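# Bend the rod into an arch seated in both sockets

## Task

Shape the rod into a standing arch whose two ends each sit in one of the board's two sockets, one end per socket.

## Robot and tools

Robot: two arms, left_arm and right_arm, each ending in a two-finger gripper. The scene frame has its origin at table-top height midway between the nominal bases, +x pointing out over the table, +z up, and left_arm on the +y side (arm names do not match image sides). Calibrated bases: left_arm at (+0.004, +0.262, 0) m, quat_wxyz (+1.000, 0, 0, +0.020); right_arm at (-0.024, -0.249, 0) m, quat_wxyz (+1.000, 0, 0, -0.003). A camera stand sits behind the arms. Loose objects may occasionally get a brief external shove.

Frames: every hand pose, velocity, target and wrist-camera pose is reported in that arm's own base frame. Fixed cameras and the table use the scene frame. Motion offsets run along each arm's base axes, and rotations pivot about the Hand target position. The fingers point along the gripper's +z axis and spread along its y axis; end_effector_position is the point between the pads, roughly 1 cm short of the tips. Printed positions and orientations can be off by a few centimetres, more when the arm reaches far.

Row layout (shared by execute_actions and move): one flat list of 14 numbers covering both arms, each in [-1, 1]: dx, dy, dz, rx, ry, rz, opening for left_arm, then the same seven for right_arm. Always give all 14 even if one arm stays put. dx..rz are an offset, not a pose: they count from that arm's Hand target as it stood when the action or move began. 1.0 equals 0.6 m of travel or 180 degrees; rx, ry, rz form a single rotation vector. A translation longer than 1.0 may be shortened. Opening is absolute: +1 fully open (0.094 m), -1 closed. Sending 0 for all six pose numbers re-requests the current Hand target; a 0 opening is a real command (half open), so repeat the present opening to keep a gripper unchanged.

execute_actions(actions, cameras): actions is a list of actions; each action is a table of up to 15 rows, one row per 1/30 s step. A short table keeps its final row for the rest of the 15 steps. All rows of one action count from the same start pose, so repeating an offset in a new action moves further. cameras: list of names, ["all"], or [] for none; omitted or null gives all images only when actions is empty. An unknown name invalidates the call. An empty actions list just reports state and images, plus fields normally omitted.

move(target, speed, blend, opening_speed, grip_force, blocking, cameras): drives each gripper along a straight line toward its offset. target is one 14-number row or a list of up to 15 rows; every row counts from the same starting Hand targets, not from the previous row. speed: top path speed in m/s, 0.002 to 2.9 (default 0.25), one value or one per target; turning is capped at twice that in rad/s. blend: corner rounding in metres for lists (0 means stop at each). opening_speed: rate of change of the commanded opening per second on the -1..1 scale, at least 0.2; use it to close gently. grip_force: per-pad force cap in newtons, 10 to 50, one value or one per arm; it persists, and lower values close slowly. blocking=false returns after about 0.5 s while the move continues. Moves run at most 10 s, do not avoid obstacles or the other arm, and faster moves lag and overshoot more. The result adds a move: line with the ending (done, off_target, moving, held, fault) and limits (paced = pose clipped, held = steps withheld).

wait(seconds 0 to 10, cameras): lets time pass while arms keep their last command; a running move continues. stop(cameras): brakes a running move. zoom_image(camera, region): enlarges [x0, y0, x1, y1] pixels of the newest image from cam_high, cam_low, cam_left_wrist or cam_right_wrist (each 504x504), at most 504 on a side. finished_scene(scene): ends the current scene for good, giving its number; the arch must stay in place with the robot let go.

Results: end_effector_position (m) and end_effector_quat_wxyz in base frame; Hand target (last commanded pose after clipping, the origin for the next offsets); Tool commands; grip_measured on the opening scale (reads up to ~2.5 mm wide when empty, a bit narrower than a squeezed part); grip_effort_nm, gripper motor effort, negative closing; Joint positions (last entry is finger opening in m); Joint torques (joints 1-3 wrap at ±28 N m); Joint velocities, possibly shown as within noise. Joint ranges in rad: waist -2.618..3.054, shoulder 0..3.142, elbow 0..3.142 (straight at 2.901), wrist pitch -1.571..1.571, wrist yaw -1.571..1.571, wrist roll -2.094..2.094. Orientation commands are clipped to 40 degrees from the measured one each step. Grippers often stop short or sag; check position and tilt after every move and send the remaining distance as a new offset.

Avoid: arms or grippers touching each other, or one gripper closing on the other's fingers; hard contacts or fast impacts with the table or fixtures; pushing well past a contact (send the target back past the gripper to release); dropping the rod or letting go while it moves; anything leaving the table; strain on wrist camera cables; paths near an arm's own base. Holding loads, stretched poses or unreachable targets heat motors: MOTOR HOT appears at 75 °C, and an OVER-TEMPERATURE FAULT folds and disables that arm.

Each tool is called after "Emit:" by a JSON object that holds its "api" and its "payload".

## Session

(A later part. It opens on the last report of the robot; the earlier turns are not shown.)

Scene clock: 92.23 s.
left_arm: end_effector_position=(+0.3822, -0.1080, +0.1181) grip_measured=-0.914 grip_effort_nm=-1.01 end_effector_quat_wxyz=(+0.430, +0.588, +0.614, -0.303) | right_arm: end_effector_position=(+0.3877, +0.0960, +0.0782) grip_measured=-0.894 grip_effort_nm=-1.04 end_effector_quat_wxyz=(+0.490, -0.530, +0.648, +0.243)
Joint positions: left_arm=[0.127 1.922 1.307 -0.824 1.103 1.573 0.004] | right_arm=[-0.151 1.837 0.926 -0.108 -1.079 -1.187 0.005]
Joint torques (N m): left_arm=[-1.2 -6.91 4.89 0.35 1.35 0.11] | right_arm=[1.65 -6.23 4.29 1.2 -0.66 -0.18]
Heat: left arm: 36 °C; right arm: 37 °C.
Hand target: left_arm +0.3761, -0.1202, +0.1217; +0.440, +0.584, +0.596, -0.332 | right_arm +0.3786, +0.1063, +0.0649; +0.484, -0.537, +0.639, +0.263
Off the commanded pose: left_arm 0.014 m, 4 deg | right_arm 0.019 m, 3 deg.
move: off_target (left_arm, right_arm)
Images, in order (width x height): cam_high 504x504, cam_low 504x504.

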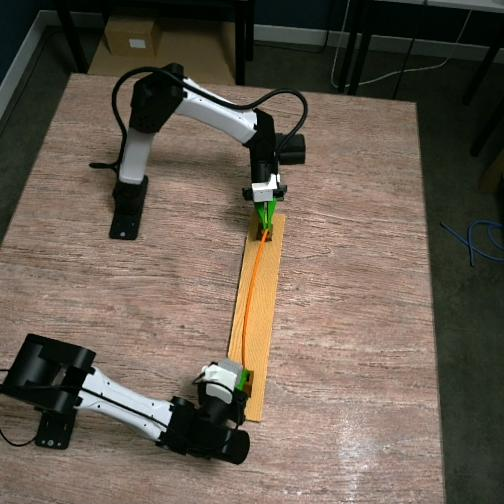

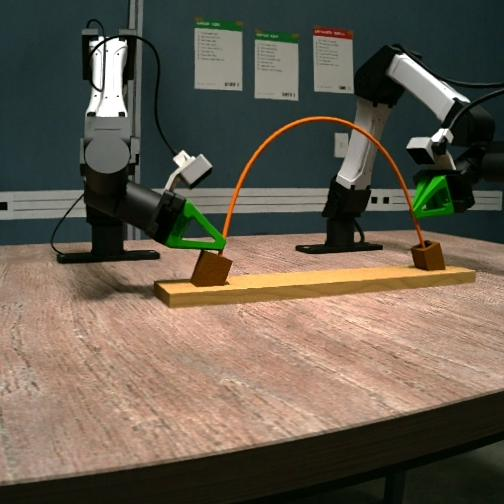

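Emit:
{"api": "move", "payload": {"target": [[-0.014,0.010,0.01,0,0,0,-1,0,0,0,0,0,0,-1],[-0.014,0.010,-0.015,0,0,0,-1,0,0,0,0,0,0,-1]], "speed": 0.06, "cameras": ["cam_low","cam_high"]}}

Emit:
{"api": "zoom_image", "payload": {"camera": "cam_low", "region": [390, 190, 470, 290]}}

Emit:
{"api": "zoom_image", "payload": {"camera": "cam_high", "region": [230, 190, 310, 270]}}

Scene clock: 95.57 s.
left_arm: end_effector_position=(+0.3732, -0.1030, +0.1089) grip_measured=-0.914 grip_effort_nm=-1.01 end_effector_quat_wxyz=(+0.429, +0.590, +0.613, -0.305) | right_arm: end_effector_position=(+0.3878, +0.0960, +0.0783) grip_measured=-0.894 grip_effort_nm=-1.04 end_effector_quat_wxyz=(+0.490, -0.531, +0.647, +0.242)
Joint positions: left_arm=[0.144 1.922 1.269 -0.834 1.107 1.625 0.004] | right_arm=[-0.151 1.837 0.926 -0.107 -1.079 -1.19 0.005]
Joint torques (N m): left_arm=[-1.01 -6.82 4.66 0.29 1.32 0.1] | right_arm=[1.65 -6.23 4.3 1.19 -0.66 -0.16]
Heat: left arm: 36 °C; right arm: 36 °C.
Hand target: left_arm +0.3678, -0.1142, +0.1128; +0.440, +0.584, +0.596, -0.332 | right_arm +0.3787, +0.1063, +0.0649; +0.484, -0.536, +0.639, +0.263
Off the commanded pose: left_arm 0.013 m, 4 deg | right_arm 0.019 m, 3 deg.
move: off_target (left_arm, right_arm)
Images, in order (width x height): cam_high 504x504, cam_low 504x504.

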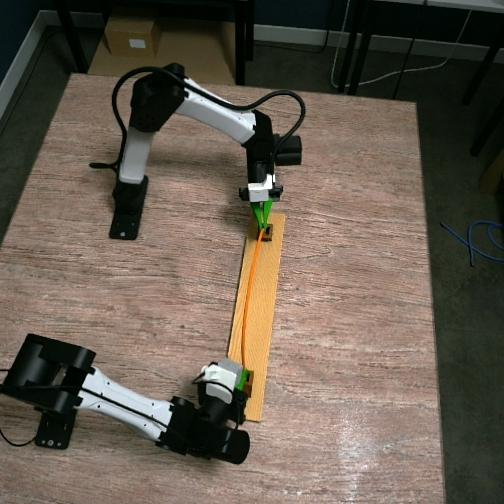

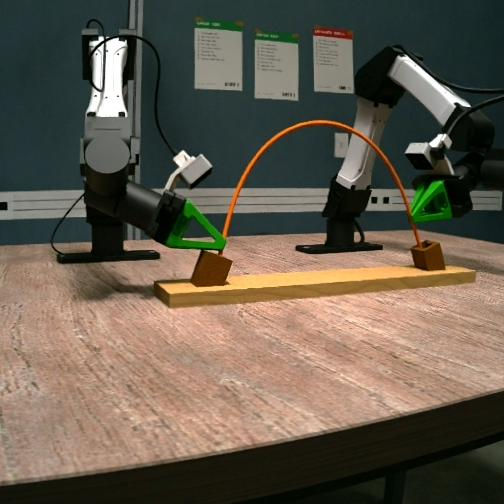

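Scaled by 5.040 from the camera's 504x504 image, which has a finer 720x720 frame.

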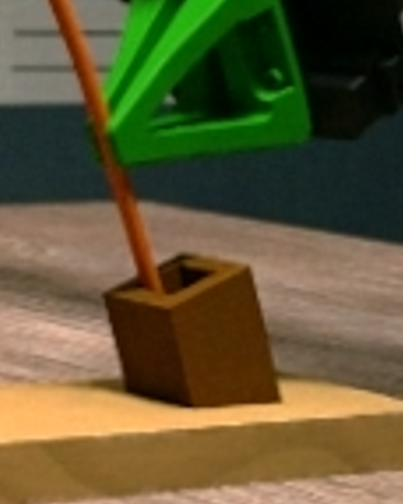

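Scaled by 6.300 from the camera's 504x504 image, which has a finer 720x720 frame.

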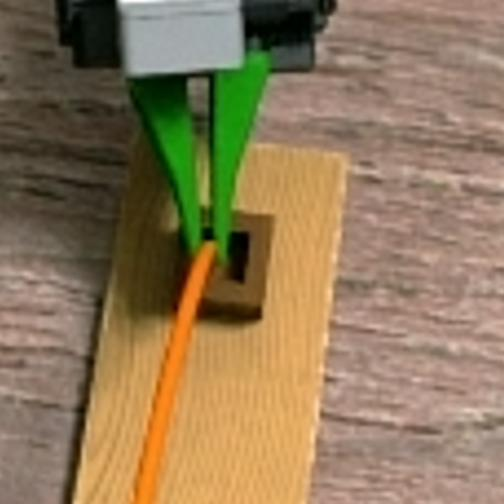

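Emit:
{"api": "move", "payload": {"target": [0.006,0.012,-0.03,0,0,0,-1,0,0,0,0,0,0,-1], "speed": 0.06, "cameras": ["cam_low","cam_high"]}}

Emit:
{"api": "zoom_image", "payload": {"camera": "cam_low", "region": [390, 190, 470, 290]}}

Emit:
{"api": "zoom_image", "payload": {"camera": "cam_high", "region": [230, 190, 310, 270]}}

Scene clock: 98.53 s.
left_arm: end_effector_position=(+0.3760, -0.0985, +0.0969) grip_measured=-0.914 grip_effort_nm=-1.00 end_effector_quat_wxyz=(+0.437, +0.587, +0.607, -0.311) | right_arm: end_effector_position=(+0.3878, +0.0960, +0.0783) grip_measured=-0.894 grip_effort_nm=-1.04 end_effector_quat_wxyz=(+0.490, -0.531, +0.647, +0.242)
Joint positions: left_arm=[0.161 1.969 1.269 -0.823 1.132 1.668 0.004] | right_arm=[-0.151 1.837 0.926 -0.107 -1.079 -1.191 0.005]
Joint torques (N m): left_arm=[-0.83 -6.38 4.66 0.24 1.08 0.15] | right_arm=[1.65 -6.23 4.3 1.19 -0.66 -0.16]
Heat: left arm: 36 °C; right arm: 36 °C.
Hand target: left_arm +0.3713, -0.1070, +0.0948; +0.440, +0.584, +0.596, -0.332 | right_arm +0.3787, +0.1063, +0.0649; +0.484, -0.536, +0.639, +0.263
Off the commanded pose: left_arm 0.010 m, 3 deg | right_arm 0.019 m, 3 deg.
move: off_target (left_arm, right_arm)
Images, in order (width x height): cam_high 504x504, cam_low 504x504.

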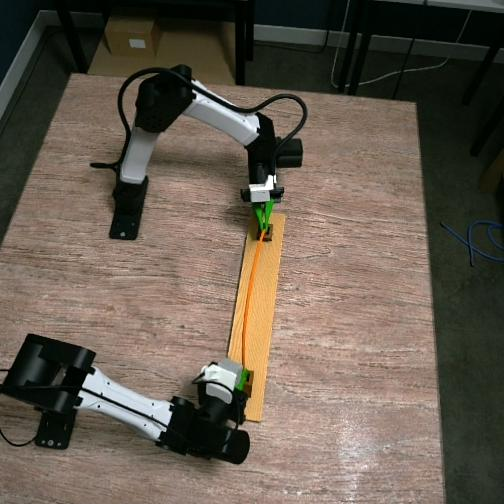

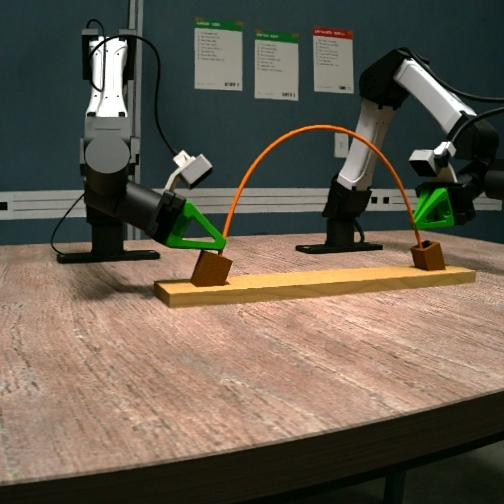

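Scaled by 5.040 from the camera's 504x504 image, which has a finer 720x720 frame.

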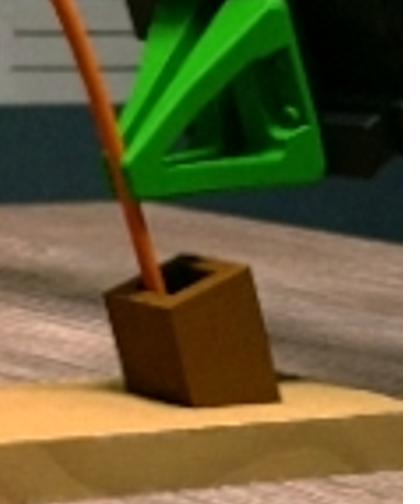

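Scaled by 6.300 from the camera's 504x504 image, which has a finer 720x720 frame.

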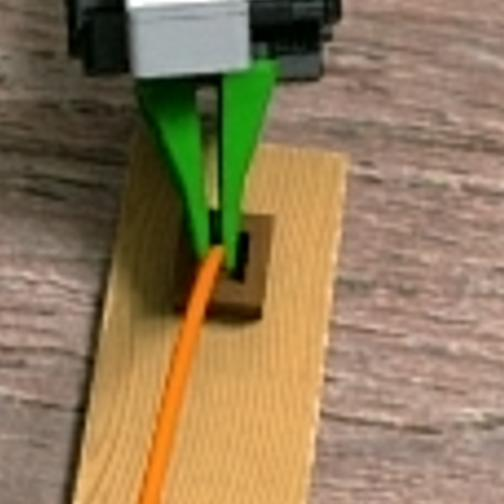

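Emit:
{"api": "move", "payload": {"target": [0.004,0.010,-0.03,0,0,0,-1,0,0,0,0,0,0,-1], "speed": 0.06, "cameras": ["cam_low"]}}

Emit:
{"api": "zoom_image", "payload": {"camera": "cam_low", "region": [390, 190, 470, 290]}}

Scene clock: 100.70 s.
left_arm: end_effector_position=(+0.3770, -0.0988, +0.0939) grip_measured=-0.914 grip_effort_nm=-1.01 end_effector_quat_wxyz=(+0.457, +0.574, +0.593, -0.331) | right_arm: end_effector_position=(+0.3878, +0.0960, +0.0783) grip_measured=-0.894 grip_effort_nm=-1.04 end_effector_quat_wxyz=(+0.490, -0.531, +0.647, +0.242)
Joint positions: left_arm=[0.173 2.01 1.269 -0.823 1.198 1.706 0.004] | right_arm=[-0.151 1.837 0.926 -0.107 -1.079 -1.191 0.005]
Joint torques (N m): left_arm=[-0.47 -5.56 4.41 0.3 0.38 0.24] | right_arm=[1.65 -6.23 4.29 1.19 -0.66 -0.15]
Heat: left arm: 36 °C; right arm: 36 °C.
Hand target: left_arm +0.3737, -0.1011, +0.0769; +0.440, +0.584, +0.596, -0.332 | right_arm +0.3787, +0.1063, +0.0649; +0.484, -0.536, +0.639, +0.263
Off the commanded pose: left_arm 0.018 m, 2 deg | right_arm 0.019 m, 3 deg.
move: off_target (left_arm, right_arm)
Images, in order (width x height): cam_low 504x504.

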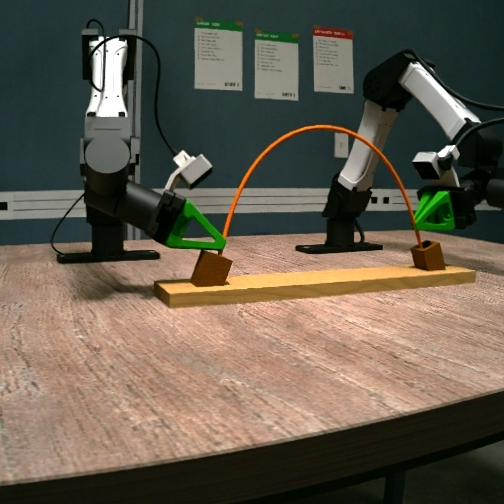

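Scaled by 5.040 from the camera's 504x504 image, which has a finer 720x720 frame.

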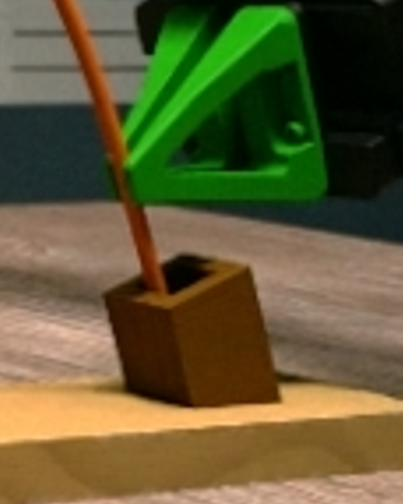

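Emit:
{"api": "move", "payload": {"target": [0.003,0,0.030,0,0,0,-1,0.009,-0.006,0.022,0,0,0,-1], "speed": 0.06}}

Emit:
{"api": "move", "payload": {"target": [0,0,0,0,0,0,-0.6,0,0,0,0,0,0,-0.6], "opening_speed": 0.2, "cameras": ["cam_low","cam_high"]}}

Scene clock: 104.30 s.
left_arm: end_effector_position=(+0.3763, -0.0978, +0.0953) grip_measured=-0.914 grip_effort_nm=-1.01 end_effector_quat_wxyz=(+0.447, +0.574, +0.600, -0.333) | right_arm: end_effector_position=(+0.3872, +0.0959, +0.0785) grip_measured=-0.894 grip_effort_nm=-1.04 end_effector_quat_wxyz=(+0.487, -0.533, +0.648, +0.243)
Joint positions: left_arm=[0.173 2.01 1.287 -0.861 1.182 1.707 0.004] | right_arm=[-0.151 1.837 0.935 -0.133 -1.077 -1.203 0.005]
Joint torques (N m): left_arm=[-0.66 -7.79 6.28 0.04 0.56 0.16] | right_arm=[1.02 -7.68 7.88 0.78 -0.72 -0.17]
Heat: left arm: 36 °C; right arm: 35 °C.
Hand target: left_arm +0.3755, -0.1011, +0.0948; +0.440, +0.584, +0.596, -0.332 | right_arm +0.3841, +0.1027, +0.0782; +0.484, -0.537, +0.639, +0.263
Off the commanded pose: left_arm 0.003 m, 1 deg | right_arm 0.007 m, 3 deg.
move: off_target (right_arm)

Scene clock: 106.50 s.
left_arm: end_effector_position=(+0.3742, -0.0983, +0.0923) grip_measured=-0.602 grip_effort_nm=0.11 end_effector_quat_wxyz=(+0.437, +0.577, +0.605, -0.332) | right_arm: end_effector_position=(+0.3829, +0.0991, +0.0797) grip_measured=-0.603 grip_effort_nm=0.12 end_effector_quat_wxyz=(+0.486, -0.533, +0.644, +0.255)
Joint positions: left_arm=[0.169 2.01 1.288 -0.872 1.162 1.708 0.019] | right_arm=[-0.149 1.837 0.935 -0.154 -1.098 -1.213 0.019]
Joint torques (N m): left_arm=[-0.24 -7.72 6.38 0.11 0.76 0.18] | right_arm=[0.83 -7.53 8.02 0.88 -0.53 -0.07]
Heat: left arm: 36 °C; right arm: 35 °C.
Hand target: left_arm +0.3756, -0.1010, +0.0948; +0.440, +0.584, +0.596, -0.332 | right_arm +0.3841, +0.1026, +0.0781; +0.484, -0.536, +0.639, +0.263
Off the commanded pose: left_arm 0.004 m, 1 deg | right_arm 0.004 m, 1 deg.
move: done
Images, in order (width x height): cam_high 504x504, cam_low 504x504.

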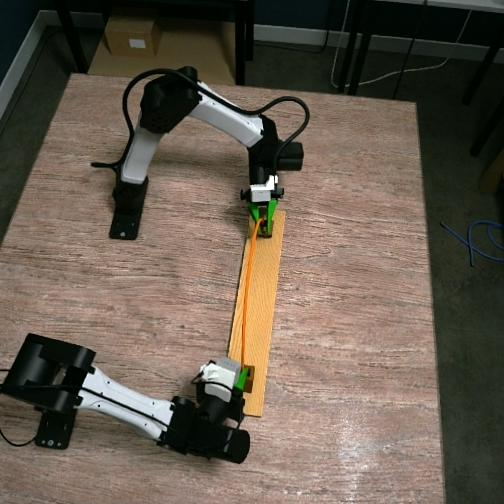

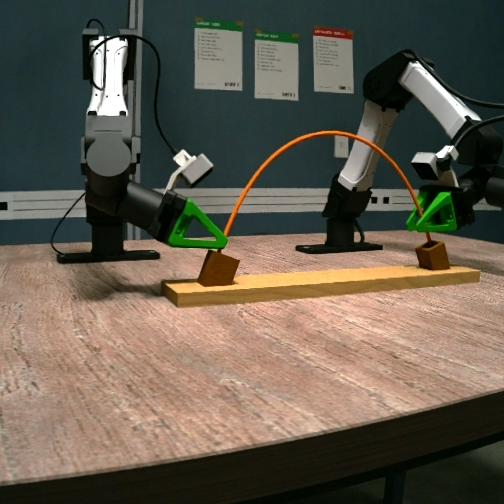

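Emit:
{"api": "move", "payload": {"target": [0,0,0,0,0,0,-0.35,0,0,0,0,0,0,-0.35], "opening_speed": 0.25, "cameras": ["cam_low","cam_high"]}}

Emit:
{"api": "zoom_image", "payload": {"camera": "cam_high", "region": [200, 180, 320, 420]}}

Emit:
{"api": "zoom_image", "payload": {"camera": "cam_low", "region": [150, 120, 480, 310]}}

Scene clock: 109.97 s.
left_arm: end_effector_position=(+0.3742, -0.0983, +0.0923) grip_measured=-0.352 grip_effort_nm=0.12 end_effector_quat_wxyz=(+0.437, +0.577, +0.605, -0.332) | right_arm: end_effector_position=(+0.3829, +0.0992, +0.0798) grip_measured=-0.352 grip_effort_nm=0.12 end_effector_quat_wxyz=(+0.486, -0.533, +0.643, +0.255)
Joint positions: left_arm=[0.169 2.01 1.288 -0.872 1.162 1.708 0.03] | right_arm=[-0.149 1.837 0.935 -0.154 -1.098 -1.214 0.03]
Joint torques (N m): left_arm=[-0.29 -7.72 6.34 0.11 0.78 0.17] | right_arm=[0.84 -7.51 8.02 0.88 -0.53 -0.07]
Heat: left arm: 37 °C; right arm: 36 °C.
Hand target: left_arm +0.3756, -0.1010, +0.0948; +0.440, +0.584, +0.596, -0.332 | right_arm +0.3841, +0.1026, +0.0781; +0.484, -0.537, +0.639, +0.263
Off the commanded pose: left_arm 0.004 m, 1 deg | right_arm 0.004 m, 1 deg.
move: done
Images, in order (width x height): cam_high 504x504, cam_low 504x504.

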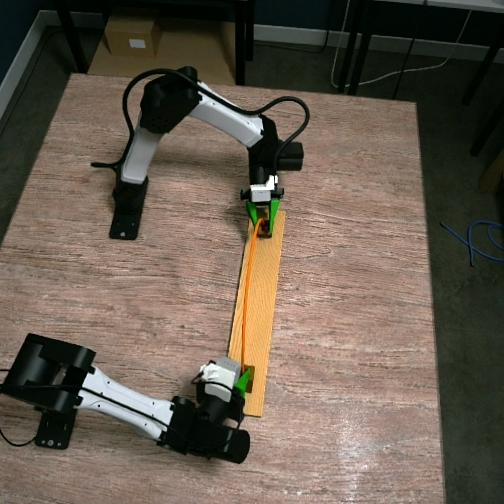

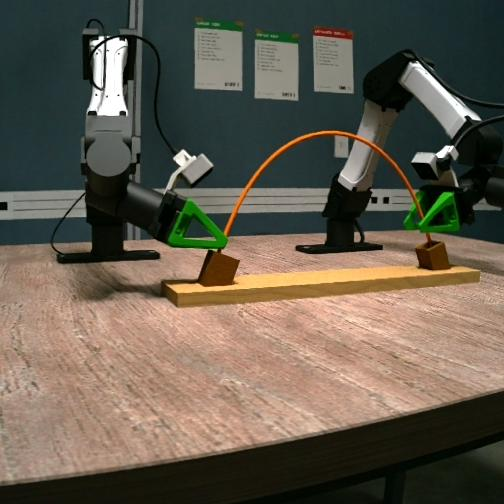

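Scaled by 2.100 from the camera's 504x504 image, which has a finer 720x720 frame.

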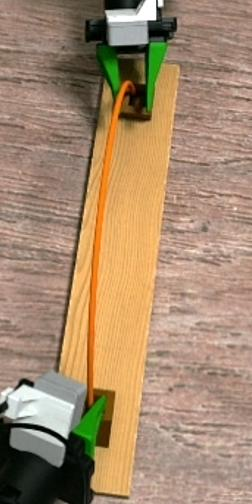

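Scaled by 1.527 from the camera's 504x504 image, which has a finer 720x720 frame.

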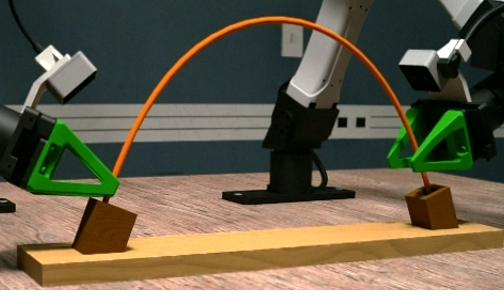

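Emit:
{"api": "move", "payload": {"target": [-0.017,0.106,0.046,0,0,0,-0.35,-0.041,-0.099,0.046,0,0,0,-0.35], "speed": 0.1, "cameras": ["cam_low","cam_high"]}}

Emit:
{"api": "zoom_image", "payload": {"camera": "cam_high", "region": [200, 180, 320, 420]}}

Emit:
{"api": "zoom_image", "payload": {"camera": "cam_low", "region": [150, 120, 480, 310]}}

Scene clock: 113.93 s.
left_arm: end_effector_position=(+0.3624, -0.0390, +0.1205) grip_measured=-0.352 grip_effort_nm=0.11 end_effector_quat_wxyz=(+0.434, +0.576, +0.611, -0.327) | right_arm: end_effector_position=(+0.3546, +0.0459, +0.0992) grip_measured=-0.352 grip_effort_nm=0.12 end_effector_quat_wxyz=(+0.477, -0.534, +0.645, +0.267)
Joint positions: left_arm=[0.337 2.06 1.474 -1.34 1.119 2.073 0.03] | right_arm=[-0.333 1.837 1.077 -0.73 -1.156 -1.663 0.03]
Joint torques (N m): left_arm=[0.59 -7.19 6.94 -0.48 0.72 0.24] | right_arm=[-0.21 -9.03 8.65 0.3 -0.62 -0.07]
Heat: left arm: 37 °C; right arm: 36 °C.
Hand target: left_arm +0.3653, -0.0375, +0.1224; +0.440, +0.584, +0.596, -0.332 | right_arm +0.3595, +0.0431, +0.1057; +0.484, -0.536, +0.639, +0.263
Off the commanded pose: left_arm 0.004 m, 2 deg | right_arm 0.009 m, 1 deg.
joint sent to its limit (left arm) — joint 6 (wrist roll), upper limit. The joint targets still meet the commanded pose.
move: done
Images, in order (width x height): cam_high 504x504, cam_low 504x504.

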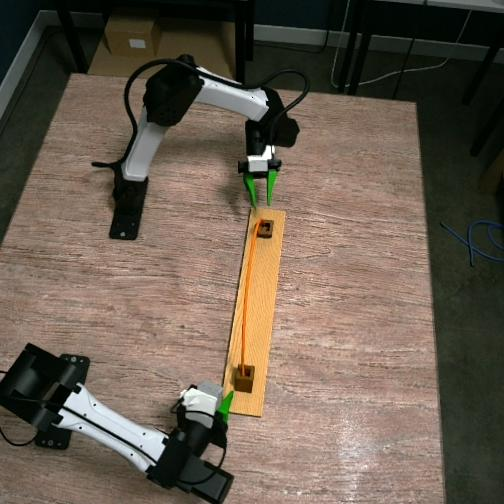

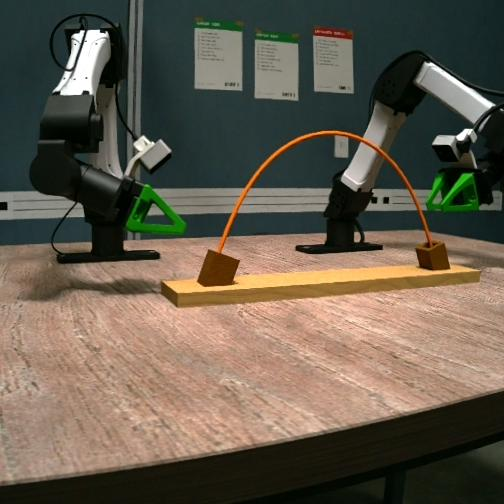

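Scaled by 2.100 from the camera's 504x504 image, which has a finer 720x720 frame.

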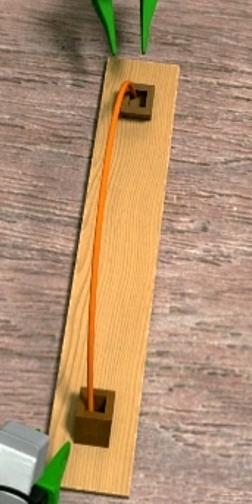

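Scaled by 1.527 from the camera's 504x504 image, which has a finer 720x720 frame.

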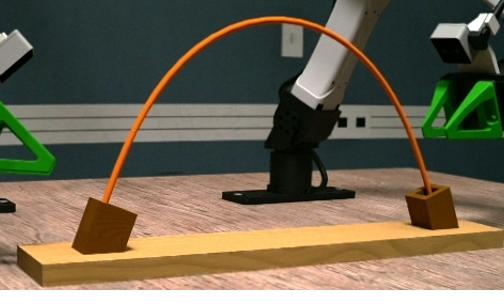

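Emit:
{"api": "finished_scene", "payload": {"scene": 3}}

The scene is finished: the task was done.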